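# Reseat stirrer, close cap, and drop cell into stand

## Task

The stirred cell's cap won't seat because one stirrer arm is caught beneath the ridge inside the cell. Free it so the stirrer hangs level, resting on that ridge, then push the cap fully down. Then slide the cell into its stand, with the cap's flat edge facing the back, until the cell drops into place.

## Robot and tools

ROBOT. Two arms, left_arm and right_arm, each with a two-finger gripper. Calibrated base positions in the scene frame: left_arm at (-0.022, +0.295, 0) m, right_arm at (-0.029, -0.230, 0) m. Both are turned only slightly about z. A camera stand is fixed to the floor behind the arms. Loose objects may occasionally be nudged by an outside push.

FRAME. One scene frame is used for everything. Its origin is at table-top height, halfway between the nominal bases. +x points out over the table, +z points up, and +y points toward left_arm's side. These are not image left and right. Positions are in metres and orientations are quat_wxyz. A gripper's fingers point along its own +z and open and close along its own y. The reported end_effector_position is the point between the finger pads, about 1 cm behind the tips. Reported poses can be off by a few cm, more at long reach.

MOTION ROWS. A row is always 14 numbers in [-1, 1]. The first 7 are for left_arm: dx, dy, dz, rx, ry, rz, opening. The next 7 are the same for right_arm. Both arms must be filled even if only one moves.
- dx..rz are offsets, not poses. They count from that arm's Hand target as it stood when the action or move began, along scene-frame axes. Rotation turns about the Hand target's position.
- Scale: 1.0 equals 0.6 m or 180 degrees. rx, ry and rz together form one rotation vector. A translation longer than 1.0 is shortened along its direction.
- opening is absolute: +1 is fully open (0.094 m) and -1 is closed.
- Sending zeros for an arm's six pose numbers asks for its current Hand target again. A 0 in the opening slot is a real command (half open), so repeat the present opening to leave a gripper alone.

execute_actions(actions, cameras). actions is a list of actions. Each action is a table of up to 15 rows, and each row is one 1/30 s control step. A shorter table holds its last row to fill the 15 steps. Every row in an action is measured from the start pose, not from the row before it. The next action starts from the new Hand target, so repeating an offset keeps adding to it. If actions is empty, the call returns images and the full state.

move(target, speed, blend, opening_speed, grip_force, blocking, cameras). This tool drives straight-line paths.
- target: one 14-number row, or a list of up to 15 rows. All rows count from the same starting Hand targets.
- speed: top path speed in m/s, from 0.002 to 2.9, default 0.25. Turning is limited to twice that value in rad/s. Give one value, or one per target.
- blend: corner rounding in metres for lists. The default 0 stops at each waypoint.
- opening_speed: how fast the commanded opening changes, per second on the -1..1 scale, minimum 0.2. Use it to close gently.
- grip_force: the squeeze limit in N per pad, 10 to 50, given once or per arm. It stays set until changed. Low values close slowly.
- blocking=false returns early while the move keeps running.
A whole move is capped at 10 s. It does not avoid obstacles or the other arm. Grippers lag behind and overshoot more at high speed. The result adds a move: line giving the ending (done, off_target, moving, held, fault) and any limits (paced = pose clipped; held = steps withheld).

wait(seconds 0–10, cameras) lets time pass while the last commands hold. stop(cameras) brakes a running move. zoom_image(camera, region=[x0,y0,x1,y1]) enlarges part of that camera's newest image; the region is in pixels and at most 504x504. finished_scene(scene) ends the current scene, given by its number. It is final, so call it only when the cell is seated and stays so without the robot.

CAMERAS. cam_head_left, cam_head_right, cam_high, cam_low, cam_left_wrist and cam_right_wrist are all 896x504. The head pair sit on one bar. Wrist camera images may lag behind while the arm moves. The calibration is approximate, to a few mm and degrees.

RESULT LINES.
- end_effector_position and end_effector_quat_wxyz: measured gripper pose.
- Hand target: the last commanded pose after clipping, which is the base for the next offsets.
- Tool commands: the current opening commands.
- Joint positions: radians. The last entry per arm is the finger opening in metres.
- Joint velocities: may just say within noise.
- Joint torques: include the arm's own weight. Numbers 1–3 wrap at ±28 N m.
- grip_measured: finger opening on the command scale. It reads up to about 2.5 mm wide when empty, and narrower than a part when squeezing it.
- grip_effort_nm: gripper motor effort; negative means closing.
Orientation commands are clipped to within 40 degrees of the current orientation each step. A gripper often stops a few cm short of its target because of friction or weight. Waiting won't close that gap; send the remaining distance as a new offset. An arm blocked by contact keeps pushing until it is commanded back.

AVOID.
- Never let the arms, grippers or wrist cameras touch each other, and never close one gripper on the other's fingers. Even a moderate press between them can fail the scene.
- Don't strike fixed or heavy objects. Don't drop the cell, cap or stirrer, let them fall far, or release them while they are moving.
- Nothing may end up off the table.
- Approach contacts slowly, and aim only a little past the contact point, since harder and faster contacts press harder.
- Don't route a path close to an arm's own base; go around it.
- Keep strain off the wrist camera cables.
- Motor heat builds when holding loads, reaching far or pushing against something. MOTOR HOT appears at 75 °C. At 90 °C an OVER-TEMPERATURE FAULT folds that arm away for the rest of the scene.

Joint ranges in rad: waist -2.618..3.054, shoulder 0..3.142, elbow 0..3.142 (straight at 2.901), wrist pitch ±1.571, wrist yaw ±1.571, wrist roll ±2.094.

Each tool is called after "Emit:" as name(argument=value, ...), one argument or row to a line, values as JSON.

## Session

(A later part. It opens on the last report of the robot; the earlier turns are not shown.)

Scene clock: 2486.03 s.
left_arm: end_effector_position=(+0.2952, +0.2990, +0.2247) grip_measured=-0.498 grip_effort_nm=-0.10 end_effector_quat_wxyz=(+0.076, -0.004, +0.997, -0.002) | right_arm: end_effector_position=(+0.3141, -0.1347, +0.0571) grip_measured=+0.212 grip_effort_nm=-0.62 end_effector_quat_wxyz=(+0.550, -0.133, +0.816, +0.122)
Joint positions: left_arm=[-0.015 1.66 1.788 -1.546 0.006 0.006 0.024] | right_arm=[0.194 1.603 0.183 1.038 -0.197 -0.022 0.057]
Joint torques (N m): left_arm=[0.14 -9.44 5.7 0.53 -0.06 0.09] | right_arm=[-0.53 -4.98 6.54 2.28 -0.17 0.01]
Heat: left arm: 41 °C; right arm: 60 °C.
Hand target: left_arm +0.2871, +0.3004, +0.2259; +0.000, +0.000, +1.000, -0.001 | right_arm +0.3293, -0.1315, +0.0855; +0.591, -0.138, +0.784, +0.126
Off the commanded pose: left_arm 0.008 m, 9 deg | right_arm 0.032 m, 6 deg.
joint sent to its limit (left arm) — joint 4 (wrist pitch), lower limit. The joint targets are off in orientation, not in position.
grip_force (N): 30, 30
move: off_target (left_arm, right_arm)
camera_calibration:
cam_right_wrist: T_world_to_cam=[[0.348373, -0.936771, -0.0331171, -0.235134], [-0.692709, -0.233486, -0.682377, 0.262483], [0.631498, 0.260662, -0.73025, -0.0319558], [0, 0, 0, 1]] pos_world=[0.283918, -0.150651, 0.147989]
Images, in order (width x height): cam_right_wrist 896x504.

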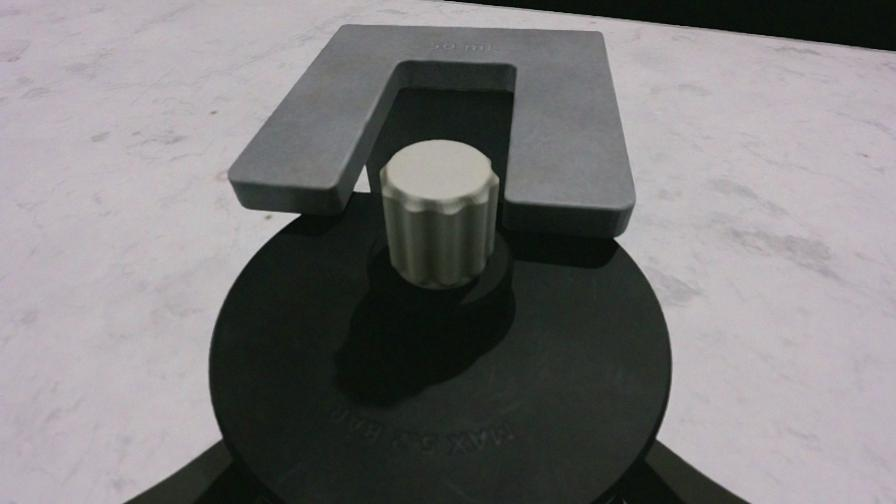

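Emit:
move(
  target=[0,0,0,0,0,0,-0.5, 0.0,0.0065,0.0015,0,0,0.0,0.0],
  speed=0.03,
  cameras=["cam_right_wrist"],
)

Scene clock: 2502.50 s.
left_arm: end_effector_position=(+0.2952, +0.2990, +0.2247) grip_measured=-0.498 grip_effort_nm=-0.10 end_effector_quat_wxyz=(+0.076, -0.004, +0.997, -0.002) | right_arm: end_effector_position=(+0.3135, -0.1329, +0.0570) grip_measured=+0.212 grip_effort_nm=-0.62 end_effector_quat_wxyz=(+0.549, -0.135, +0.815, +0.124)
Joint positions: left_arm=[-0.015 1.66 1.788 -1.546 0.006 0.006 0.024] | right_arm=[0.198 1.603 0.183 1.038 -0.198 -0.022 0.057]
Joint torques (N m): left_arm=[0.2 -9.5 5.67 0.54 -0.06 0.1] | right_arm=[0.79 -5.34 6.76 2.21 -0.03 0.06]
Heat: left arm: 41 °C; right arm: 59 °C.
Hand target: left_arm +0.2871, +0.3004, +0.2259; +0.000, +0.000, +1.000, -0.001 | right_arm +0.3293, -0.1275, +0.0865; +0.591, -0.138, +0.784, +0.126
Off the commanded pose: left_arm 0.008 m, 9 deg | right_arm 0.034 m, 6 deg.
joint sent to its limit (left arm) — joint 4 (wrist pitch), lower limit. The joint targets are off in orientation, not in position.
grip_force (N): 30, 30
move: off_target (left_arm, right_arm)
camera_calibration:
cam_right_wrist: T_world_to_cam=[[0.353746, -0.934753, -0.0331605, -0.234715], [-0.691565, -0.237515, -0.682147, 0.26155], [0.629763, 0.26424, -0.730463, -0.0311344], [0, 0, 0, 1]] pos_world=[0.283515, -0.149052, 0.147889]
Images, in order (width x height): cam_right_wrist 896x504.

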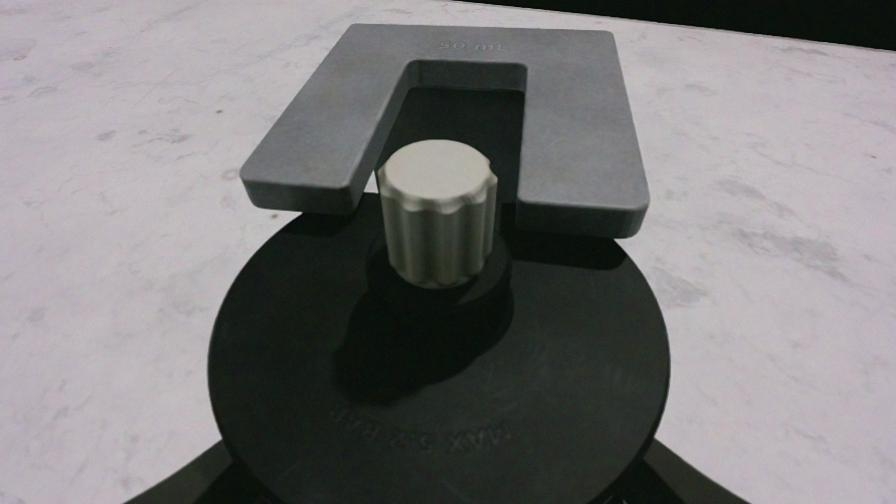

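Emit:
move(
  target=[0,0,0,0,0,0,-0.5, 0.002,0.0055,0.002,0,0,0.0,0.0],
  speed=0.03,
  cameras=["cam_right_wrist"],
)

Scene clock: 2508.17 s.
left_arm: end_effector_position=(+0.2952, +0.2990, +0.2247) grip_measured=-0.498 grip_effort_nm=-0.10 end_effector_quat_wxyz=(+0.076, -0.004, +0.997, -0.002) | right_arm: end_effector_position=(+0.3149, -0.1291, +0.0579) grip_measured=+0.212 grip_effort_nm=-0.62 end_effector_quat_wxyz=(+0.549, -0.138, +0.815, +0.124)
Joint positions: left_arm=[-0.015 1.66 1.788 -1.546 0.006 0.006 0.024] | right_arm=[0.213 1.603 0.193 1.029 -0.188 -0.021 0.057]
Joint torques (N m): left_arm=[0.2 -9.48 5.67 0.54 -0.06 0.11] | right_arm=[0.75 -5.55 6.75 2.17 0 0.08]
Heat: left arm: 41 °C; right arm: 59 °C.
Hand target: left_arm +0.2871, +0.3004, +0.2259; +0.000, +0.000, +1.000, -0.001 | right_arm +0.3305, -0.1242, +0.0876; +0.591, -0.138, +0.784, +0.126
Off the commanded pose: left_arm 0.008 m, 9 deg | right_arm 0.034 m, 6 deg.
joint sent to its limit (left arm) — joint 4 (wrist pitch), lower limit. The joint targets are off in orientation, not in position.
grip_force (N): 30, 30
move: off_target (left_arm, right_arm)
camera_calibration:
cam_right_wrist: T_world_to_cam=[[0.358718, -0.932946, -0.0305328, -0.233078], [-0.68986, -0.242932, -0.681966, 0.262756], [0.62882, 0.265697, -0.730746, -0.0318663], [0, 0, 0, 1]] pos_world=[0.284912, -0.14515, 0.148788]
Images, in order (width x height): cam_right_wrist 896x504.

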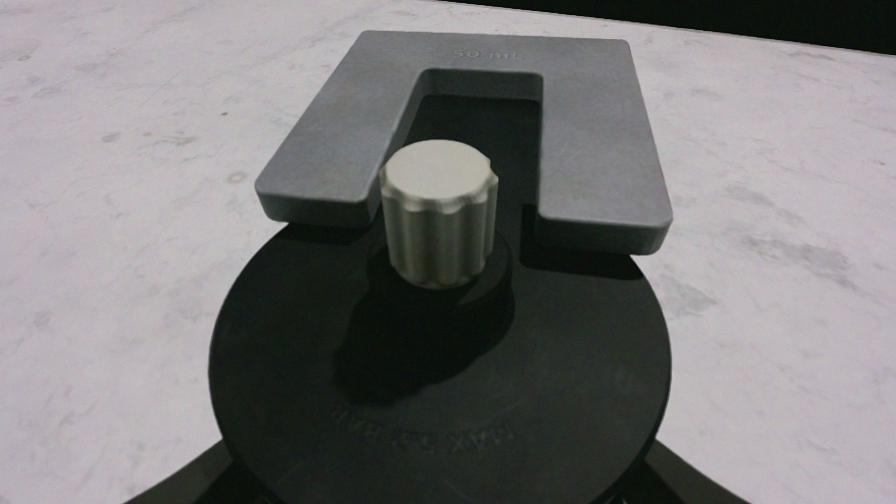

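Emit:
move(
  target=[0,0,0,0,0,0,-0.5, 0.017,0.0035,0.0,0,0,0.0,0.0],
  speed=0.03,
  cameras=["cam_right_wrist","cam_low"],
)

Emit:
zoom_image(
  camera="cam_low",
  region=[410, 170, 530, 290],
)

Scene clock: 2514.30 s.
left_arm: end_effector_position=(+0.2952, +0.2990, +0.2247) grip_measured=-0.498 grip_effort_nm=-0.10 end_effector_quat_wxyz=(+0.076, -0.004, +0.997, -0.002) | right_arm: end_effector_position=(+0.3244, -0.1276, +0.0604) grip_measured=+0.212 grip_effort_nm=-0.62 end_effector_quat_wxyz=(+0.551, -0.138, +0.814, +0.123)
Joint positions: left_arm=[-0.015 1.66 1.788 -1.546 0.006 0.006 0.024] | right_arm=[0.213 1.622 0.23 1.014 -0.187 -0.021 0.057]
Joint torques (N m): left_arm=[0.16 -9.5 5.68 0.54 -0.06 0.11] | right_arm=[0.68 -4.45 6.99 2.33 0.01 0.07]
Heat: left arm: 41 °C; right arm: 60 °C.
Hand target: left_arm +0.2871, +0.3004, +0.2259; +0.000, +0.000, +1.000, -0.001 | right_arm +0.3407, -0.1221, +0.0877; +0.592, -0.138, +0.784, +0.126
Off the commanded pose: left_arm 0.008 m, 9 deg | right_arm 0.032 m, 6 deg.
joint sent to its limit (left arm) — joint 4 (wrist pitch), lower limit. The joint targets are off in orientation, not in position.
grip_force (N): 30, 30
move: off_target (left_arm, right_arm)
camera_calibration:
cam_right_wrist: T_world_to_cam=[[0.357476, -0.933463, -0.0293043, -0.234706], [-0.687567, -0.241814, -0.684674, 0.271022], [0.632031, 0.264903, -0.72826, -0.0377562], [0, 0, 0, 1]] pos_world=[0.294111, -0.14355, 0.151188]
Images, in order (width x height): cam_low 896x504, cam_right_wrist 896x504.

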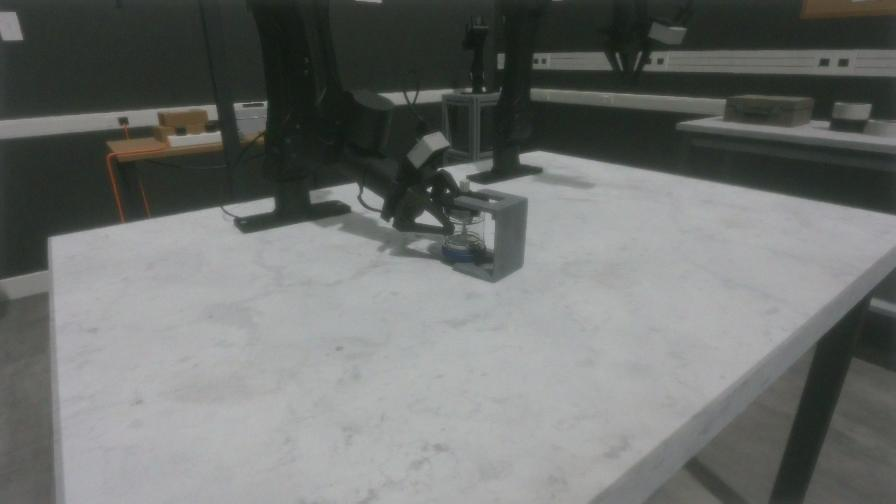

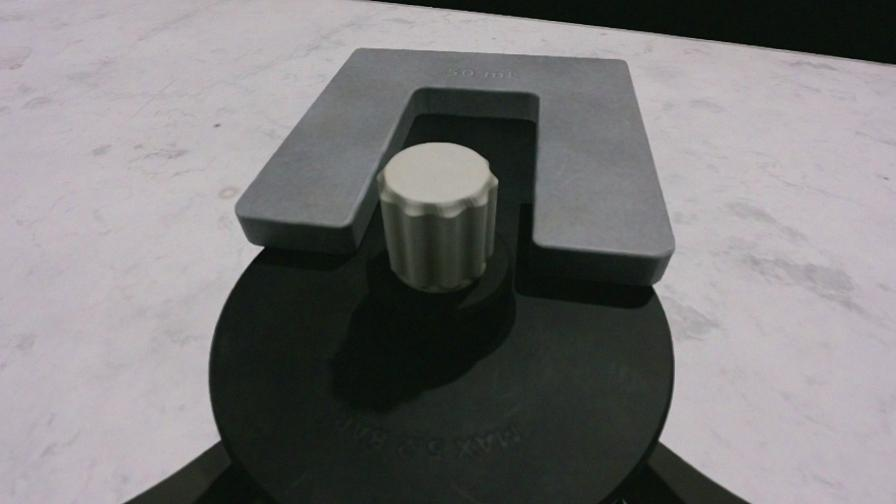

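Scaled by 4.200 from the camera's 896x504 image, which has a finer 1280x720 frame.

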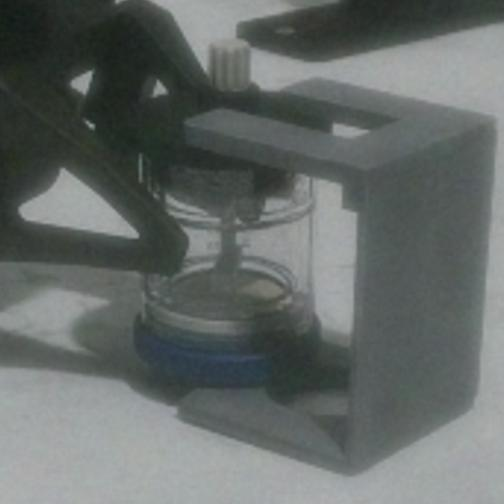

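Emit:
move(
  target=[0,0,0,0,0,0,-0.5, -0.002,0.0,-0.0045,0,0,0.0,0.0],
  speed=0.03,
  cameras=["cam_right_wrist","cam_low"],
)

Emit:
zoom_image(
  camera="cam_low",
  region=[410, 170, 530, 290],
)

Scene clock: 2522.33 s.
left_arm: end_effector_position=(+0.2952, +0.2990, +0.2247) grip_measured=-0.498 grip_effort_nm=-0.10 end_effector_quat_wxyz=(+0.076, -0.004, +0.997, -0.002) | right_arm: end_effector_position=(+0.3248, -0.1277, +0.0584) grip_measured=+0.212 grip_effort_nm=-0.62 end_effector_quat_wxyz=(+0.550, -0.137, +0.814, +0.123)
Joint positions: left_arm=[-0.015 1.66 1.788 -1.546 0.006 0.006 0.024] | right_arm=[0.213 1.636 0.23 1.027 -0.185 -0.021 0.057]
Joint torques (N m): left_arm=[0.16 -9.44 5.67 0.53 -0.05 0.1] | right_arm=[0.8 -4.51 6.35 2.42 -0.02 0.09]
Heat: left arm: 41 °C; right arm: 60 °C.
Hand target: left_arm +0.2871, +0.3004, +0.2259; +0.000, +0.000, +1.000, -0.001 | right_arm +0.3395, -0.1221, +0.0850; +0.592, -0.138, +0.784, +0.126
Off the commanded pose: left_arm 0.008 m, 9 deg | right_arm 0.031 m, 6 deg.
joint sent to its limit (left arm) — joint 4 (wrist pitch), lower limit. The joint targets are off in orientation, not in position.
grip_force (N): 30, 30
move: off_target (left_arm, right_arm)
camera_calibration:
cam_right_wrist: T_world_to_cam=[[0.356418, -0.933871, -0.0291907, -0.2348], [-0.688844, -0.241537, -0.683487, 0.270212], [0.631238, 0.263715, -0.729379, -0.0392736], [0, 0, 0, 1]] pos_world=[0.294612, -0.14365, 0.149187]
Images, in order (width x height): cam_low 896x504, cam_right_wrist 896x504.

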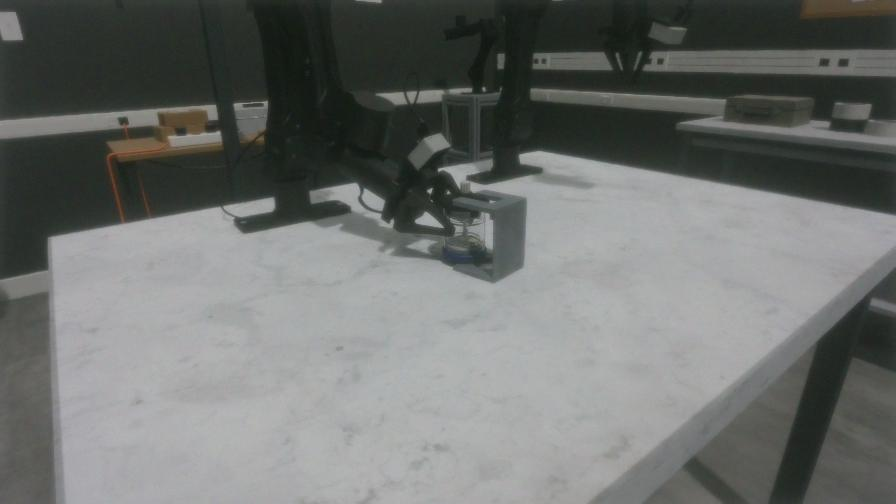

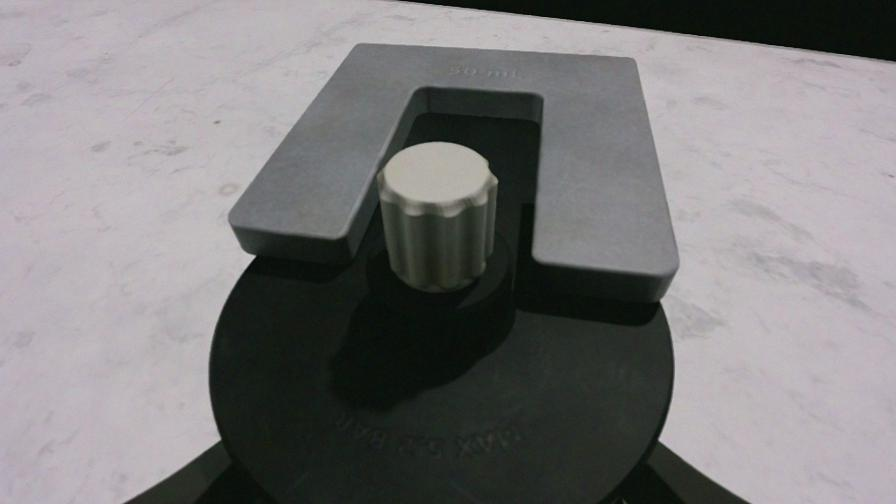

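Scaled by 4.200 from the camera's 896x504 image, which has a finer 1280x720 frame.

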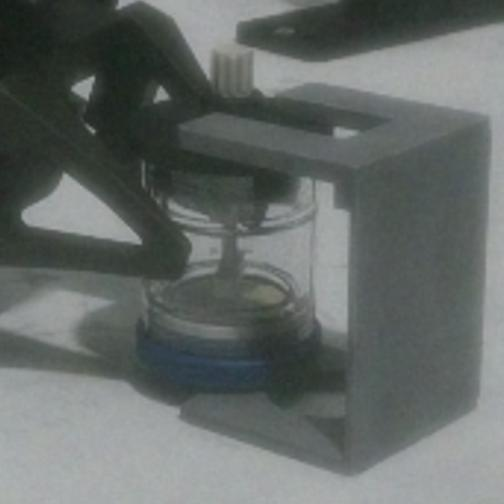

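Emit:
move(
  target=[0,0,0,0,0,0,-0.5, 0.018,0.0036,-0.004,0,0,0.0,0.0],
  speed=0.03,
  cameras=["cam_right_wrist","cam_low"],
)

Emit:
zoom_image(
  camera="cam_low",
  region=[410, 170, 530, 290],
)

Scene clock: 2528.17 s.
left_arm: end_effector_position=(+0.2952, +0.2990, +0.2247) grip_measured=-0.498 grip_effort_nm=-0.10 end_effector_quat_wxyz=(+0.076, -0.004, +0.997, -0.002) | right_arm: end_effector_position=(+0.3353, -0.1248, +0.0579) grip_measured=+0.212 grip_effort_nm=-0.62 end_effector_quat_wxyz=(+0.554, -0.138, +0.812, +0.124)
Joint positions: left_arm=[-0.015 1.66 1.788 -1.546 0.006 0.006 0.024] | right_arm=[0.215 1.687 0.267 1.049 -0.185 -0.021 0.057]
Joint torques (N m): left_arm=[0.21 -9.5 5.64 0.54 -0.05 0.12] | right_arm=[0.51 -4.7 6.61 2.34 0.01 0.06]
Heat: left arm: 41 °C; right arm: 62 °C.
Hand target: left_arm +0.2871, +0.3004, +0.2259; +0.000, +0.000, +1.000, -0.001 | right_arm +0.3503, -0.1199, +0.0825; +0.591, -0.138, +0.784, +0.126
Off the commanded pose: left_arm 0.008 m, 9 deg | right_arm 0.029 m, 5 deg.
joint sent to its limit (left arm) — joint 4 (wrist pitch), lower limit. The joint targets are off in orientation, not in position.
grip_force (N): 30, 30
move: off_target (left_arm, right_arm)
camera_calibration:
cam_right_wrist: T_world_to_cam=[[0.358871, -0.932978, -0.0276228, -0.236612], [-0.682349, -0.242043, -0.689793, 0.275883], [0.636876, 0.266395, -0.723479, -0.0489012], [0, 0, 0, 1]] pos_world=[0.304306, -0.140951, 0.148387]
Images, in order (width x height): cam_low 896x504, cam_right_wrist 896x504.

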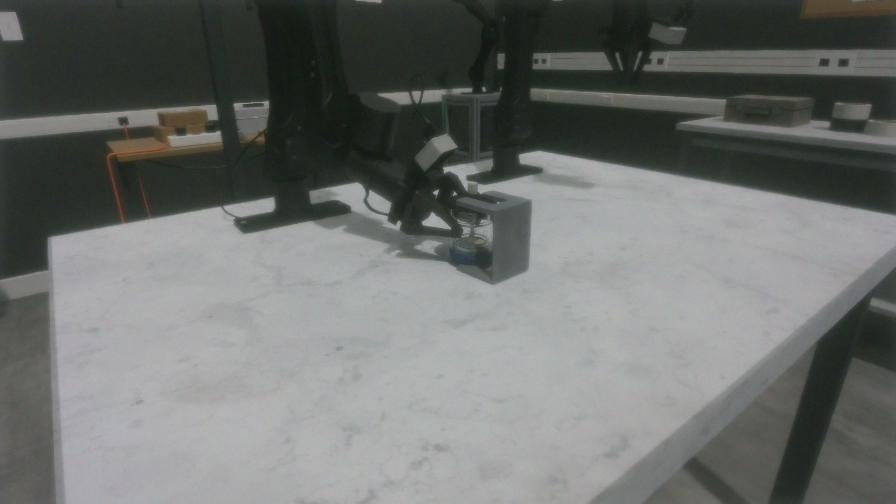

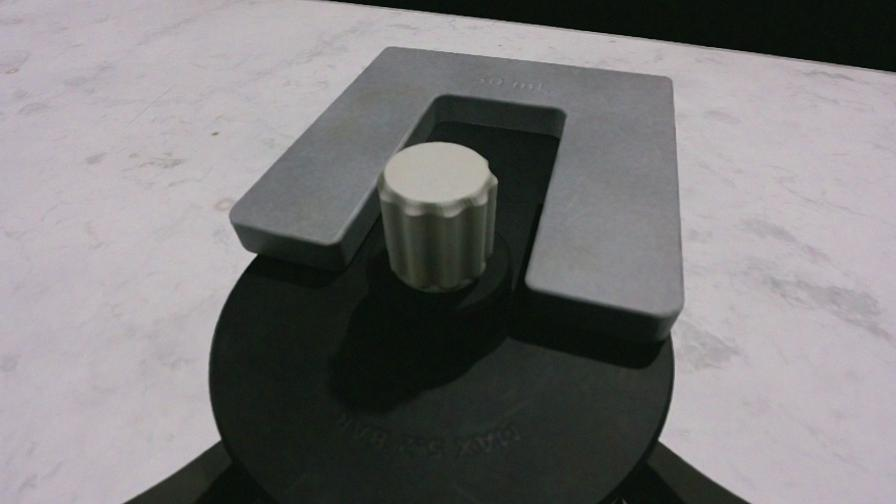

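Scaled by 4.200 from the camera's 896x504 image, which has a finer 1280x720 frame.

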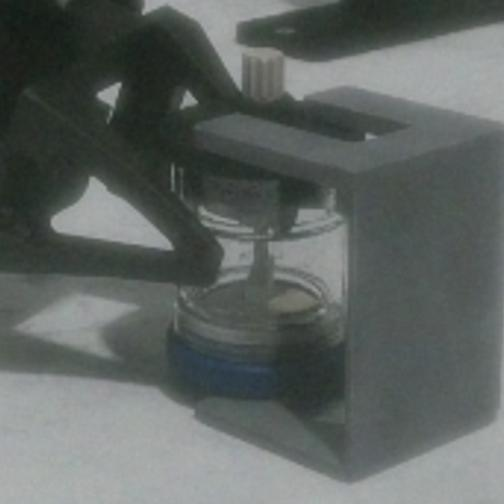

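Emit:
move(
  target=[0,0,0,0,0,0,-0.5, -0.006,0.005,-0.001,-0.007,0,-0.039,0.0],
  speed=0.03,
  cameras=["cam_right_wrist","cam_low"],
)

Emit:
zoom_image(
  camera="cam_low",
  region=[410, 170, 530, 290],
)

Scene clock: 2548.10 s.
left_arm: end_effector_position=(+0.2952, +0.2990, +0.2247) grip_measured=-0.498 grip_effort_nm=-0.10 end_effector_quat_wxyz=(+0.076, -0.004, +0.997, -0.002) | right_arm: end_effector_position=(+0.3358, -0.1210, +0.0576) grip_measured=+0.212 grip_effort_nm=-0.62 end_effector_quat_wxyz=(+0.561, -0.102, +0.818, +0.077)
Joint positions: left_arm=[-0.015 1.66 1.788 -1.546 0.006 0.006 0.024] | right_arm=[0.333 1.687 0.267 1.052 0.043 0.029 0.057]
Joint torques (N m): left_arm=[0.18 -9.48 5.67 0.53 -0.05 0.1] | right_arm=[0.81 -5.6 5.56 2.26 0.13 0.02]
Heat: left arm: 41 °C; right arm: 64 °C.
Hand target: left_arm +0.2871, +0.3004, +0.2259; +0.000, +0.000, +1.000, -0.001 | right_arm +0.3467, -0.1170, +0.0819; +0.596, -0.096, +0.793, +0.081
Off the commanded pose: left_arm 0.008 m, 9 deg | right_arm 0.027 m, 5 deg.
joint sent to its limit (left arm) — joint 4 (wrist pitch), lower limit. The joint targets are off in orientation, not in position.
grip_force (N): 30, 30
move: off_target (left_arm, right_arm)
camera_calibration:
cam_right_wrist: T_world_to_cam=[[0.251137, -0.967919, 0.00790772, -0.203301], [-0.700752, -0.187442, -0.68834, 0.289722], [0.667739, 0.167327, -0.725345, -0.0726101], [0, 0, 0, 1]] pos_world=[0.302565, -0.130324, 0.148367]
Images, in order (width x height): cam_low 896x504, cam_right_wrist 896x504.

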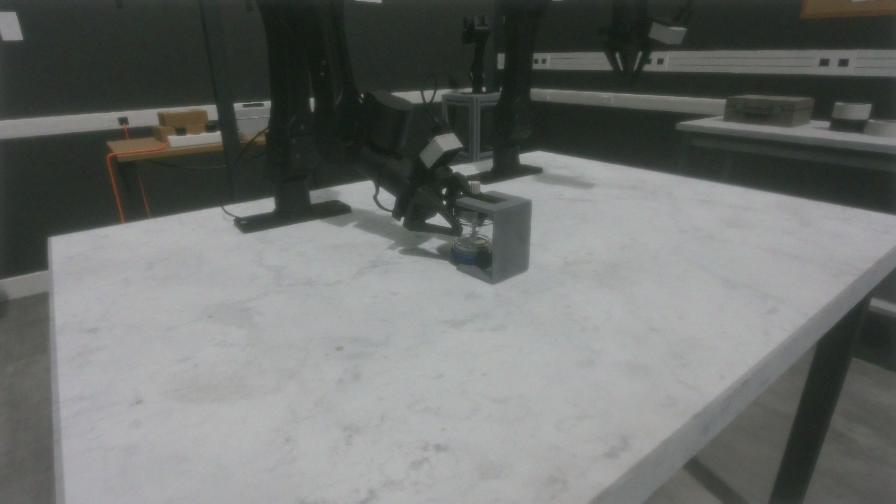

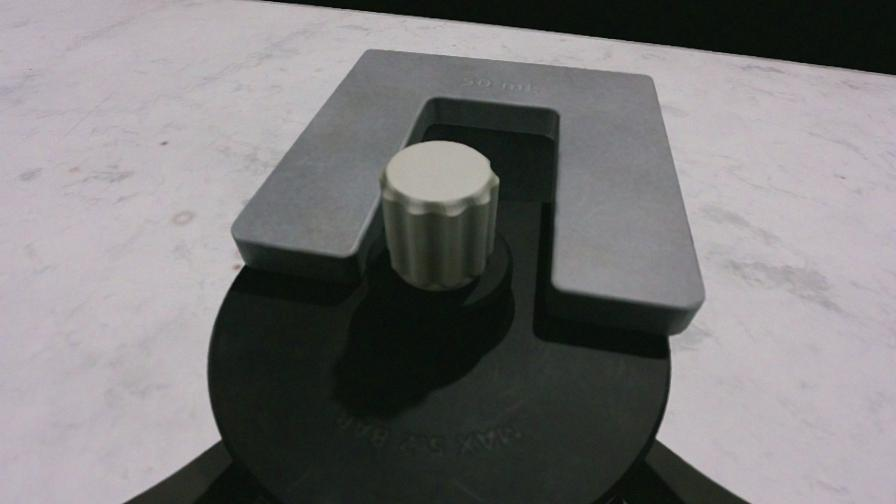

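Scaled by 4.200 from the camera's 896x504 image, which has a finer 1280x720 frame.

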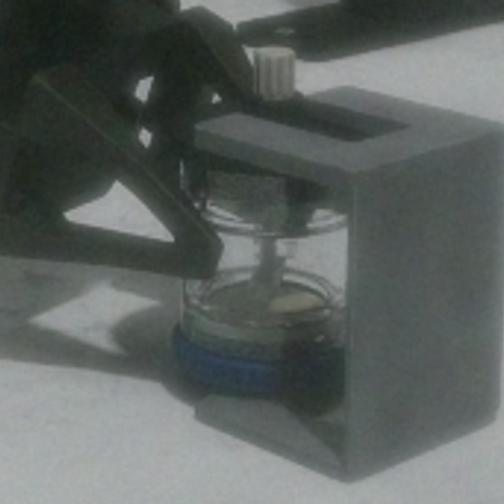

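Emit:
move(
  target=[0,0,0,0,0,0,-0.5, 0.01,-0.006,0.0,0,0,0,0.0],
  speed=0.03,
  cameras=["cam_right_wrist","cam_low"],
)

Emit:
zoom_image(
  camera="cam_low",
  region=[410, 170, 530, 290],
)

Scene clock: 2558.33 s.
left_arm: end_effector_position=(+0.2952, +0.2990, +0.2247) grip_measured=-0.498 grip_effort_nm=-0.10 end_effector_quat_wxyz=(+0.076, -0.004, +0.997, -0.002) | right_arm: end_effector_position=(+0.3371, -0.1228, +0.0579) grip_measured=+0.212 grip_effort_nm=-0.61 end_effector_quat_wxyz=(+0.561, -0.100, +0.818, +0.077)
Joint positions: left_arm=[-0.015 1.66 1.788 -1.546 0.006 0.006 0.024] | right_arm=[0.326 1.687 0.27 1.049 0.039 0.029 0.057]
Joint torques (N m): left_arm=[0.16 -9.48 5.7 0.53 -0.07 0.11] | right_arm=[-0.75 -4.77 6.78 2.23 -0.06 -0.02]
Heat: left arm: 41 °C; right arm: 64 °C.
Hand target: left_arm +0.2871, +0.3004, +0.2259; +0.000, +0.000, +1.000, -0.001 | right_arm +0.3528, -0.1205, +0.0820; +0.597, -0.096, +0.793, +0.081
Off the commanded pose: left_arm 0.008 m, 9 deg | right_arm 0.029 m, 5 deg.
joint sent to its limit (left arm) — joint 4 (wrist pitch), lower limit. The joint targets are off in orientation, not in position.
grip_force (N): 30, 30
move: off_target (left_arm, right_arm)
camera_calibration:
cam_right_wrist: T_world_to_cam=[[0.24708, -0.968975, 0.00627464, -0.204037], [-0.70188, -0.18343, -0.688272, 0.291298], [0.668069, 0.165654, -0.725426, -0.0733422], [0, 0, 0, 1]] pos_world=[0.303867, -0.132124, 0.148568]
Images, in order (width x height): cam_low 896x504, cam_right_wrist 896x504.

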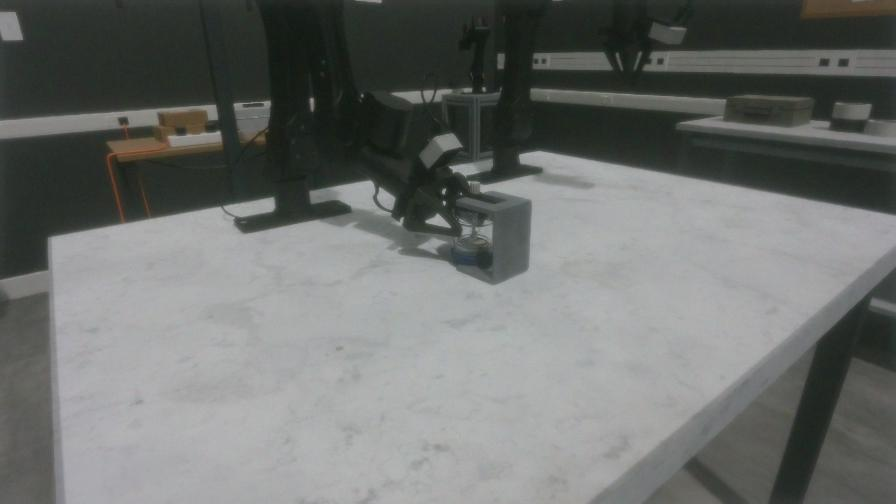

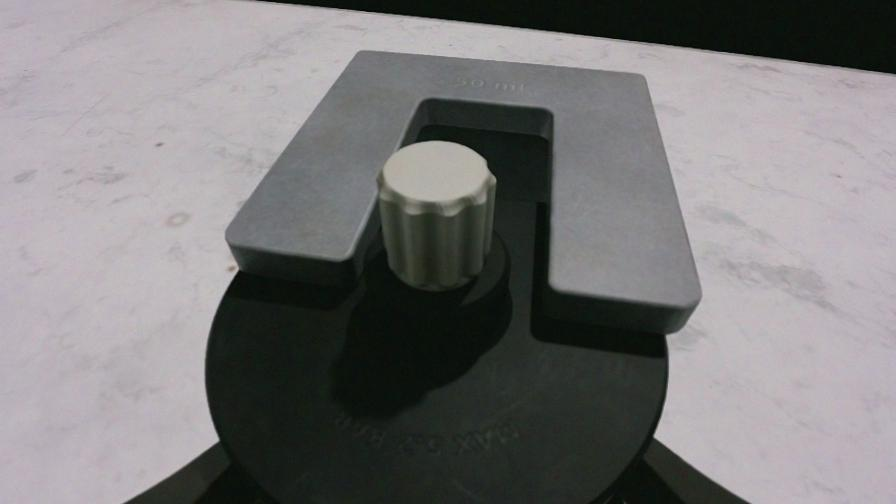

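Scaled by 4.200 from the camera's 896x504 image, which has a finer 1280x720 frame.

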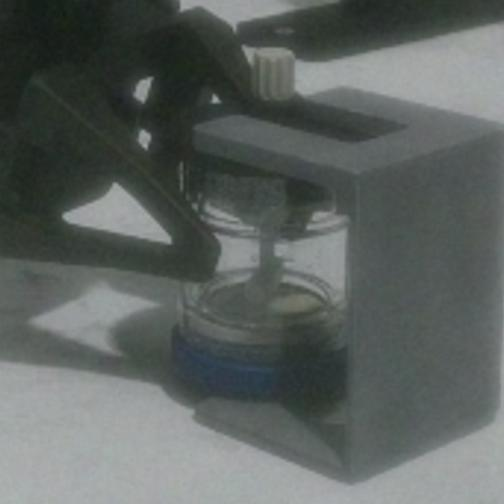

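Emit:
move(
  target=[0,0,0,0,0,0,-0.5, 0.0,-0.0,-0.003,0,0,0,0.0],
  speed=0.03,
  cameras=["cam_right_wrist","cam_low"],
)

Emit:
zoom_image(
  camera="cam_low",
  region=[410, 170, 530, 290],
)

Scene clock: 2570.23 s.
left_arm: end_effector_position=(+0.2952, +0.2990, +0.2247) grip_measured=-0.498 grip_effort_nm=-0.10 end_effector_quat_wxyz=(+0.076, -0.004, +0.997, -0.002) | right_arm: end_effector_position=(+0.3376, -0.1226, +0.0574) grip_measured=+0.212 grip_effort_nm=-0.62 end_effector_quat_wxyz=(+0.562, -0.100, +0.817, +0.077)
Joint positions: left_arm=[-0.015 1.66 1.788 -1.546 0.006 0.006 0.024] | right_arm=[0.326 1.696 0.27 1.062 0.039 0.029 0.057]
Joint torques (N m): left_arm=[0.18 -9.5 5.68 0.54 -0.06 0.11] | right_arm=[-0.59 -4.68 6.54 2.31 -0.06 -0.04]
Heat: left arm: 41 °C; right arm: 64 °C.
Hand target: left_arm +0.2871, +0.3004, +0.2259; +0.000, +0.000, +1.000, -0.001 | right_arm +0.3527, -0.1206, +0.0801; +0.597, -0.096, +0.793, +0.081
Off the commanded pose: left_arm 0.008 m, 9 deg | right_arm 0.027 m, 5 deg.
joint sent to its limit (left arm) — joint 4 (wrist pitch), lower limit. The joint targets are off in orientation, not in position.
grip_force (N): 30, 30
move: off_target (left_arm, right_arm)
camera_calibration:
cam_right_wrist: T_world_to_cam=[[0.247043, -0.968985, 0.00616864, -0.204082], [-0.699831, -0.182818, -0.690517, 0.290885], [0.670228, 0.16627, -0.72329, -0.0748677], [0, 0, 0, 1]] pos_world=[0.304166, -0.132125, 0.147969]
Images, in order (width x height): cam_low 896x504, cam_right_wrist 896x504.

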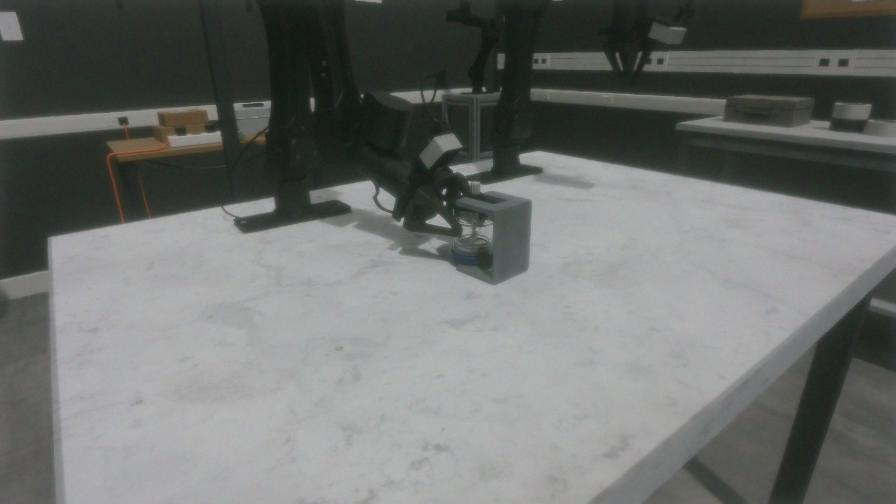

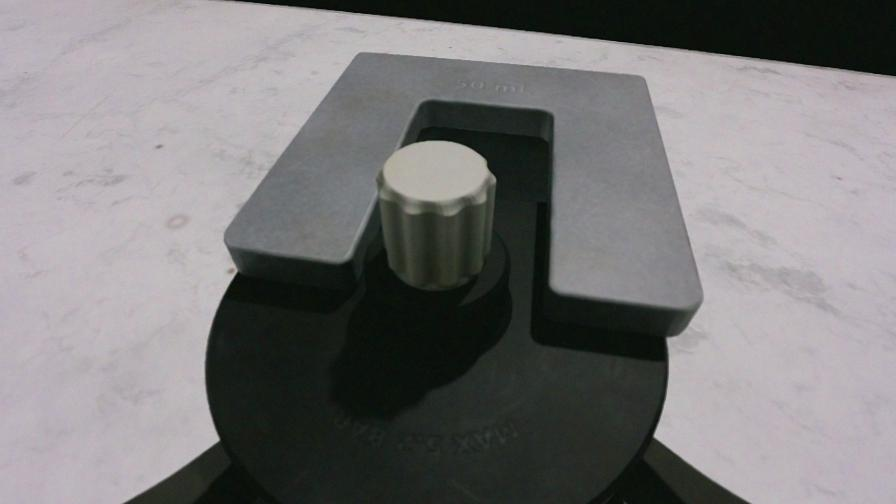

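Scaled by 4.200 from the camera's 896x504 image, which has a finer 1280x720 frame.

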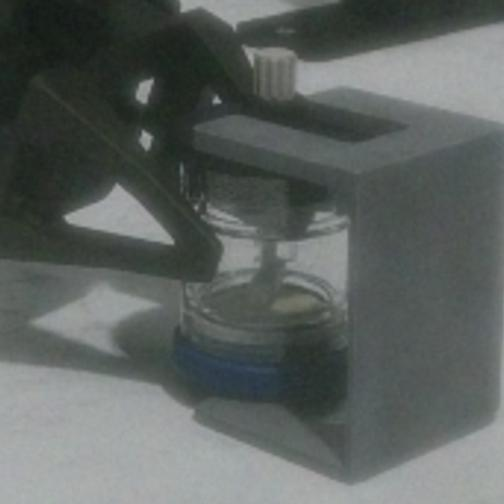

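Emit:
move(
  target=[0,0,0,0,0,0,-0.5, 0.0,-0.004,-0.0,0,0,0,0.0],
  speed=0.03,
  cameras=["cam_right_wrist"],
)

Scene clock: 2579.63 s.
left_arm: end_effector_position=(+0.2952, +0.2990, +0.2247) grip_measured=-0.498 grip_effort_nm=-0.10 end_effector_quat_wxyz=(+0.076, -0.004, +0.997, -0.002) | right_arm: end_effector_position=(+0.3384, -0.1253, +0.0574) grip_measured=+0.212 grip_effort_nm=-0.62 end_effector_quat_wxyz=(+0.562, -0.098, +0.818, +0.076)
Joint positions: left_arm=[-0.015 1.66 1.788 -1.546 0.006 0.006 0.024] | right_arm=[0.315 1.696 0.27 1.062 0.033 0.027 0.057]
Joint torques (N m): left_arm=[0.14 -9.48 5.61 0.54 -0.07 0.1] | right_arm=[-0.73 -4.83 6.37 2.27 -0.08 -0.05]
Heat: left arm: 41 °C; right arm: 63 °C.
Hand target: left_arm +0.2871, +0.3004, +0.2259; +0.000, +0.000, +1.000, -0.001 | right_arm +0.3527, -0.1229, +0.0801; +0.596, -0.096, +0.793, +0.081
Off the commanded pose: left_arm 0.008 m, 9 deg | right_arm 0.027 m, 5 deg.
joint sent to its limit (left arm) — joint 4 (wrist pitch), lower limit. The joint targets are off in orientation, not in position.
grip_force (N): 30, 30
move: off_target (left_arm, right_arm)
camera_calibration:
cam_right_wrist: T_world_to_cam=[[0.243435, -0.969898, 0.00612995, -0.205719], [-0.70058, -0.180202, -0.690445, 0.291559], [0.670766, 0.163784, -0.723359, -0.0754781], [0, 0, 0, 1]] pos_world=[0.304968, -0.134625, 0.147969]
Images, in order (width x height): cam_right_wrist 896x504.

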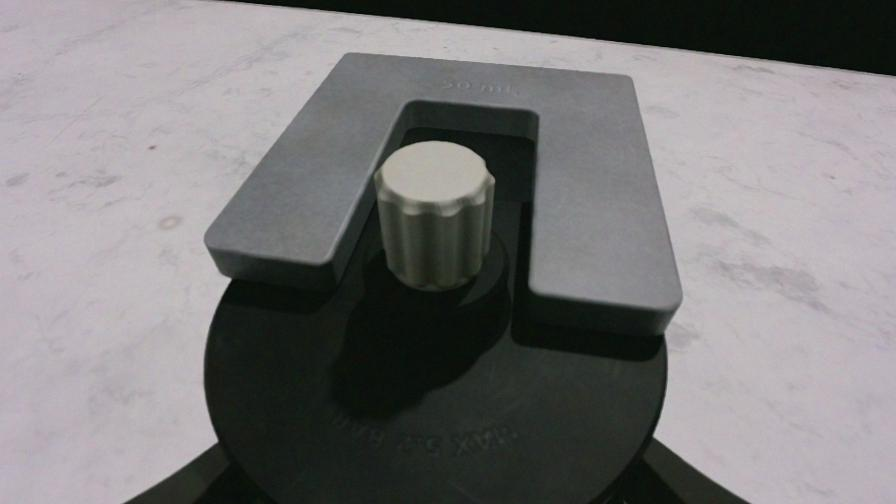

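Emit:
move(
  target=[0,0,0,0,0,0,-0.5, 0.017,0.001,-0.0025,0,0,0,0.0],
  speed=0.03,
  cameras=["cam_right_wrist","cam_low"],
)

Emit:
zoom_image(
  camera="cam_low",
  region=[410, 170, 530, 290],
)

Scene clock: 2585.43 s.
left_arm: end_effector_position=(+0.2952, +0.2990, +0.2247) grip_measured=-0.498 grip_effort_nm=-0.10 end_effector_quat_wxyz=(+0.076, -0.004, +0.997, -0.002) | right_arm: end_effector_position=(+0.3491, -0.1250, +0.0573) grip_measured=+0.212 grip_effort_nm=-0.62 end_effector_quat_wxyz=(+0.564, -0.097, +0.816, +0.076)
Joint positions: left_arm=[-0.015 1.66 1.788 -1.546 0.006 0.006 0.024] | right_arm=[0.305 1.733 0.308 1.065 0.026 0.024 0.057]
Joint torques (N m): left_arm=[0.23 -9.46 5.63 0.54 -0.06 0.1] | right_arm=[-0.69 -5 6.46 2.22 -0.11 -0.05]
Heat: left arm: 41 °C; right arm: 62 °C.
Hand target: left_arm +0.2871, +0.3004, +0.2259; +0.000, +0.000, +1.000, -0.001 | right_arm +0.3629, -0.1223, +0.0786; +0.596, -0.096, +0.793, +0.081
Off the commanded pose: left_arm 0.008 m, 9 deg | right_arm 0.026 m, 5 deg.
joint sent to its limit (left arm) — joint 4 (wrist pitch), lower limit. The joint targets are off in orientation, not in position.
grip_force (N): 30, 30
move: off_target (left_arm, right_arm)
camera_calibration:
cam_right_wrist: T_world_to_cam=[[0.240908, -0.97053, 0.00584575, -0.207254], [-0.697807, -0.177392, -0.693972, 0.298627], [0.674558, 0.163104, -0.719978, -0.084282], [0, 0, 0, 1]] pos_world=[0.315167, -0.134426, 0.147769]
Images, in order (width x height): cam_low 896x504, cam_right_wrist 896x504.

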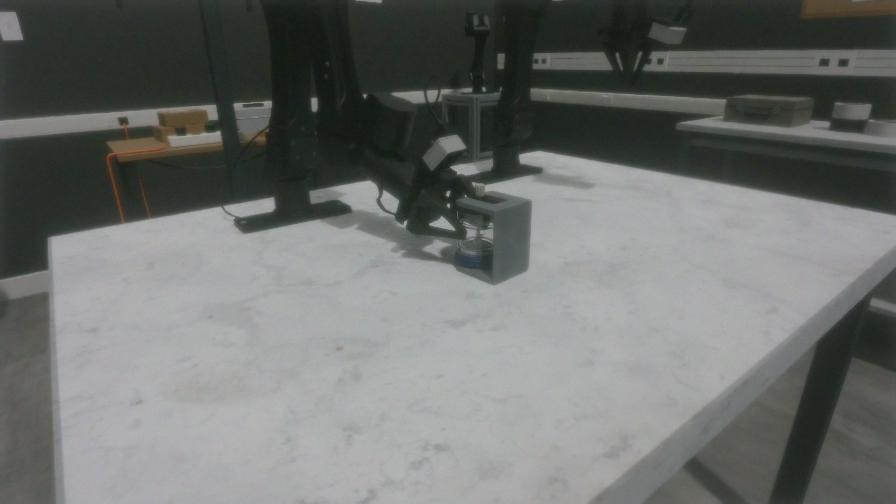

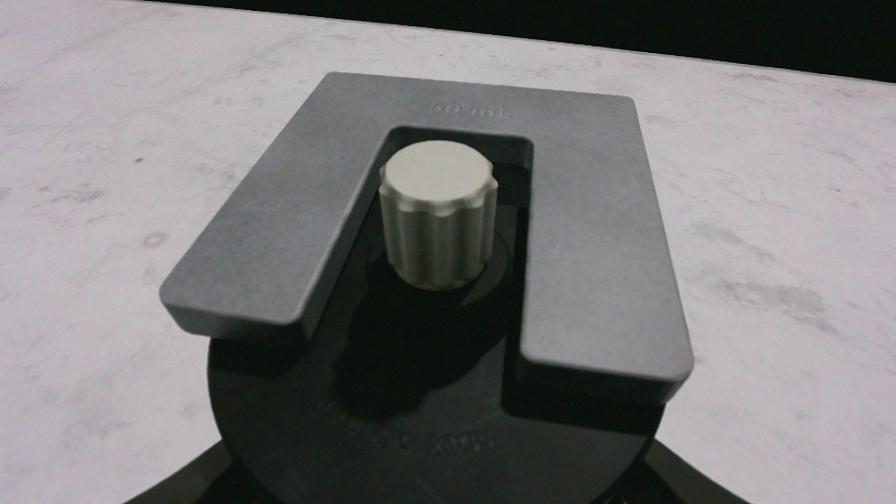

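Scaled by 4.200 from the camera's 896x504 image, which has a finer 1280x720 frame.

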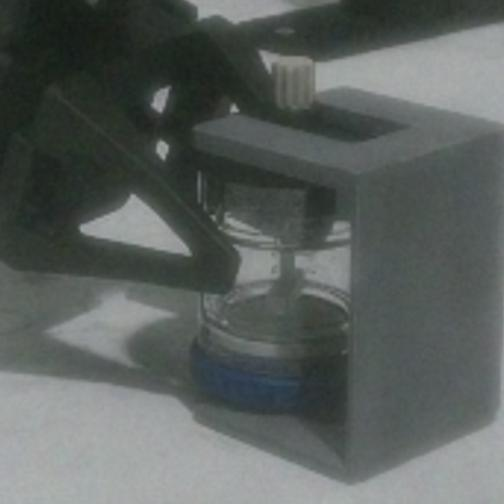

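Emit:
move(
  target=[0,0,0,0,0,0,-0.5, 0.018,0.001,-0.002,0,0,0,0.0],
  speed=0.03,
  cameras=["cam_right_wrist","cam_low"],
)

Emit:
zoom_image(
  camera="cam_low",
  region=[410, 170, 530, 290],
)

Scene clock: 2595.20 s.
left_arm: end_effector_position=(+0.2952, +0.2990, +0.2247) grip_measured=-0.498 grip_effort_nm=-0.10 end_effector_quat_wxyz=(+0.076, -0.004, +0.997, -0.002) | right_arm: end_effector_position=(+0.3604, -0.1241, +0.0574) grip_measured=+0.212 grip_effort_nm=-0.62 end_effector_quat_wxyz=(+0.566, -0.097, +0.815, +0.076)
Joint positions: left_arm=[-0.015 1.66 1.788 -1.546 0.006 0.006 0.024] | right_arm=[0.295 1.769 0.35 1.065 0.017 0.022 0.057]
Joint torques (N m): left_arm=[0.21 -9.51 5.71 0.53 -0.06 0.1] | right_arm=[-0.58 -5.31 6.42 2.21 -0.11 -0.02]
Heat: left arm: 41 °C; right arm: 62 °C.
Hand target: left_arm +0.2871, +0.3004, +0.2259; +0.000, +0.000, +1.000, -0.001 | right_arm +0.3737, -0.1217, +0.0775; +0.597, -0.096, +0.793, +0.081
Off the commanded pose: left_arm 0.008 m, 9 deg | right_arm 0.024 m, 4 deg.
joint sent to its limit (left arm) — joint 4 (wrist pitch), lower limit. The joint targets are off in orientation, not in position.
grip_force (N): 30, 30
move: off_target (left_arm, right_arm)
camera_calibration:
cam_right_wrist: T_world_to_cam=[[0.240744, -0.970577, 0.00467115, -0.208883], [-0.694505, -0.175624, -0.697724, 0.305948], [0.678016, 0.164729, -0.716351, -0.093352], [0, 0, 0, 1]] pos_world=[0.326064, -0.133627, 0.147571]
Images, in order (width x height): cam_low 896x504, cam_right_wrist 896x504.

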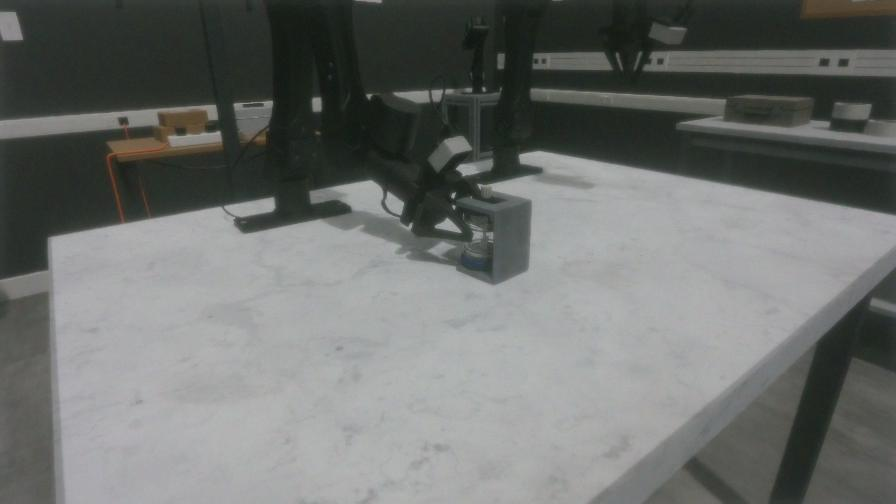

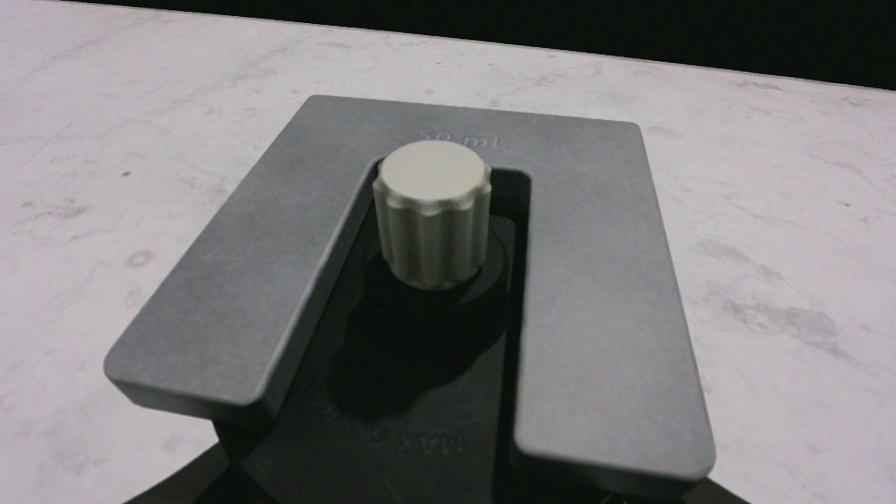

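Scaled by 4.200 from the camera's 896x504 image, which has a finer 1280x720 frame.

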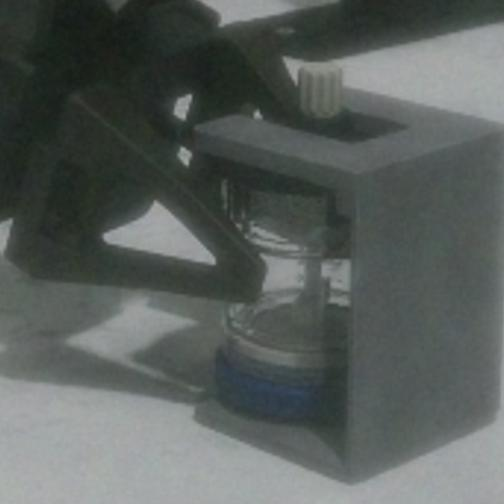

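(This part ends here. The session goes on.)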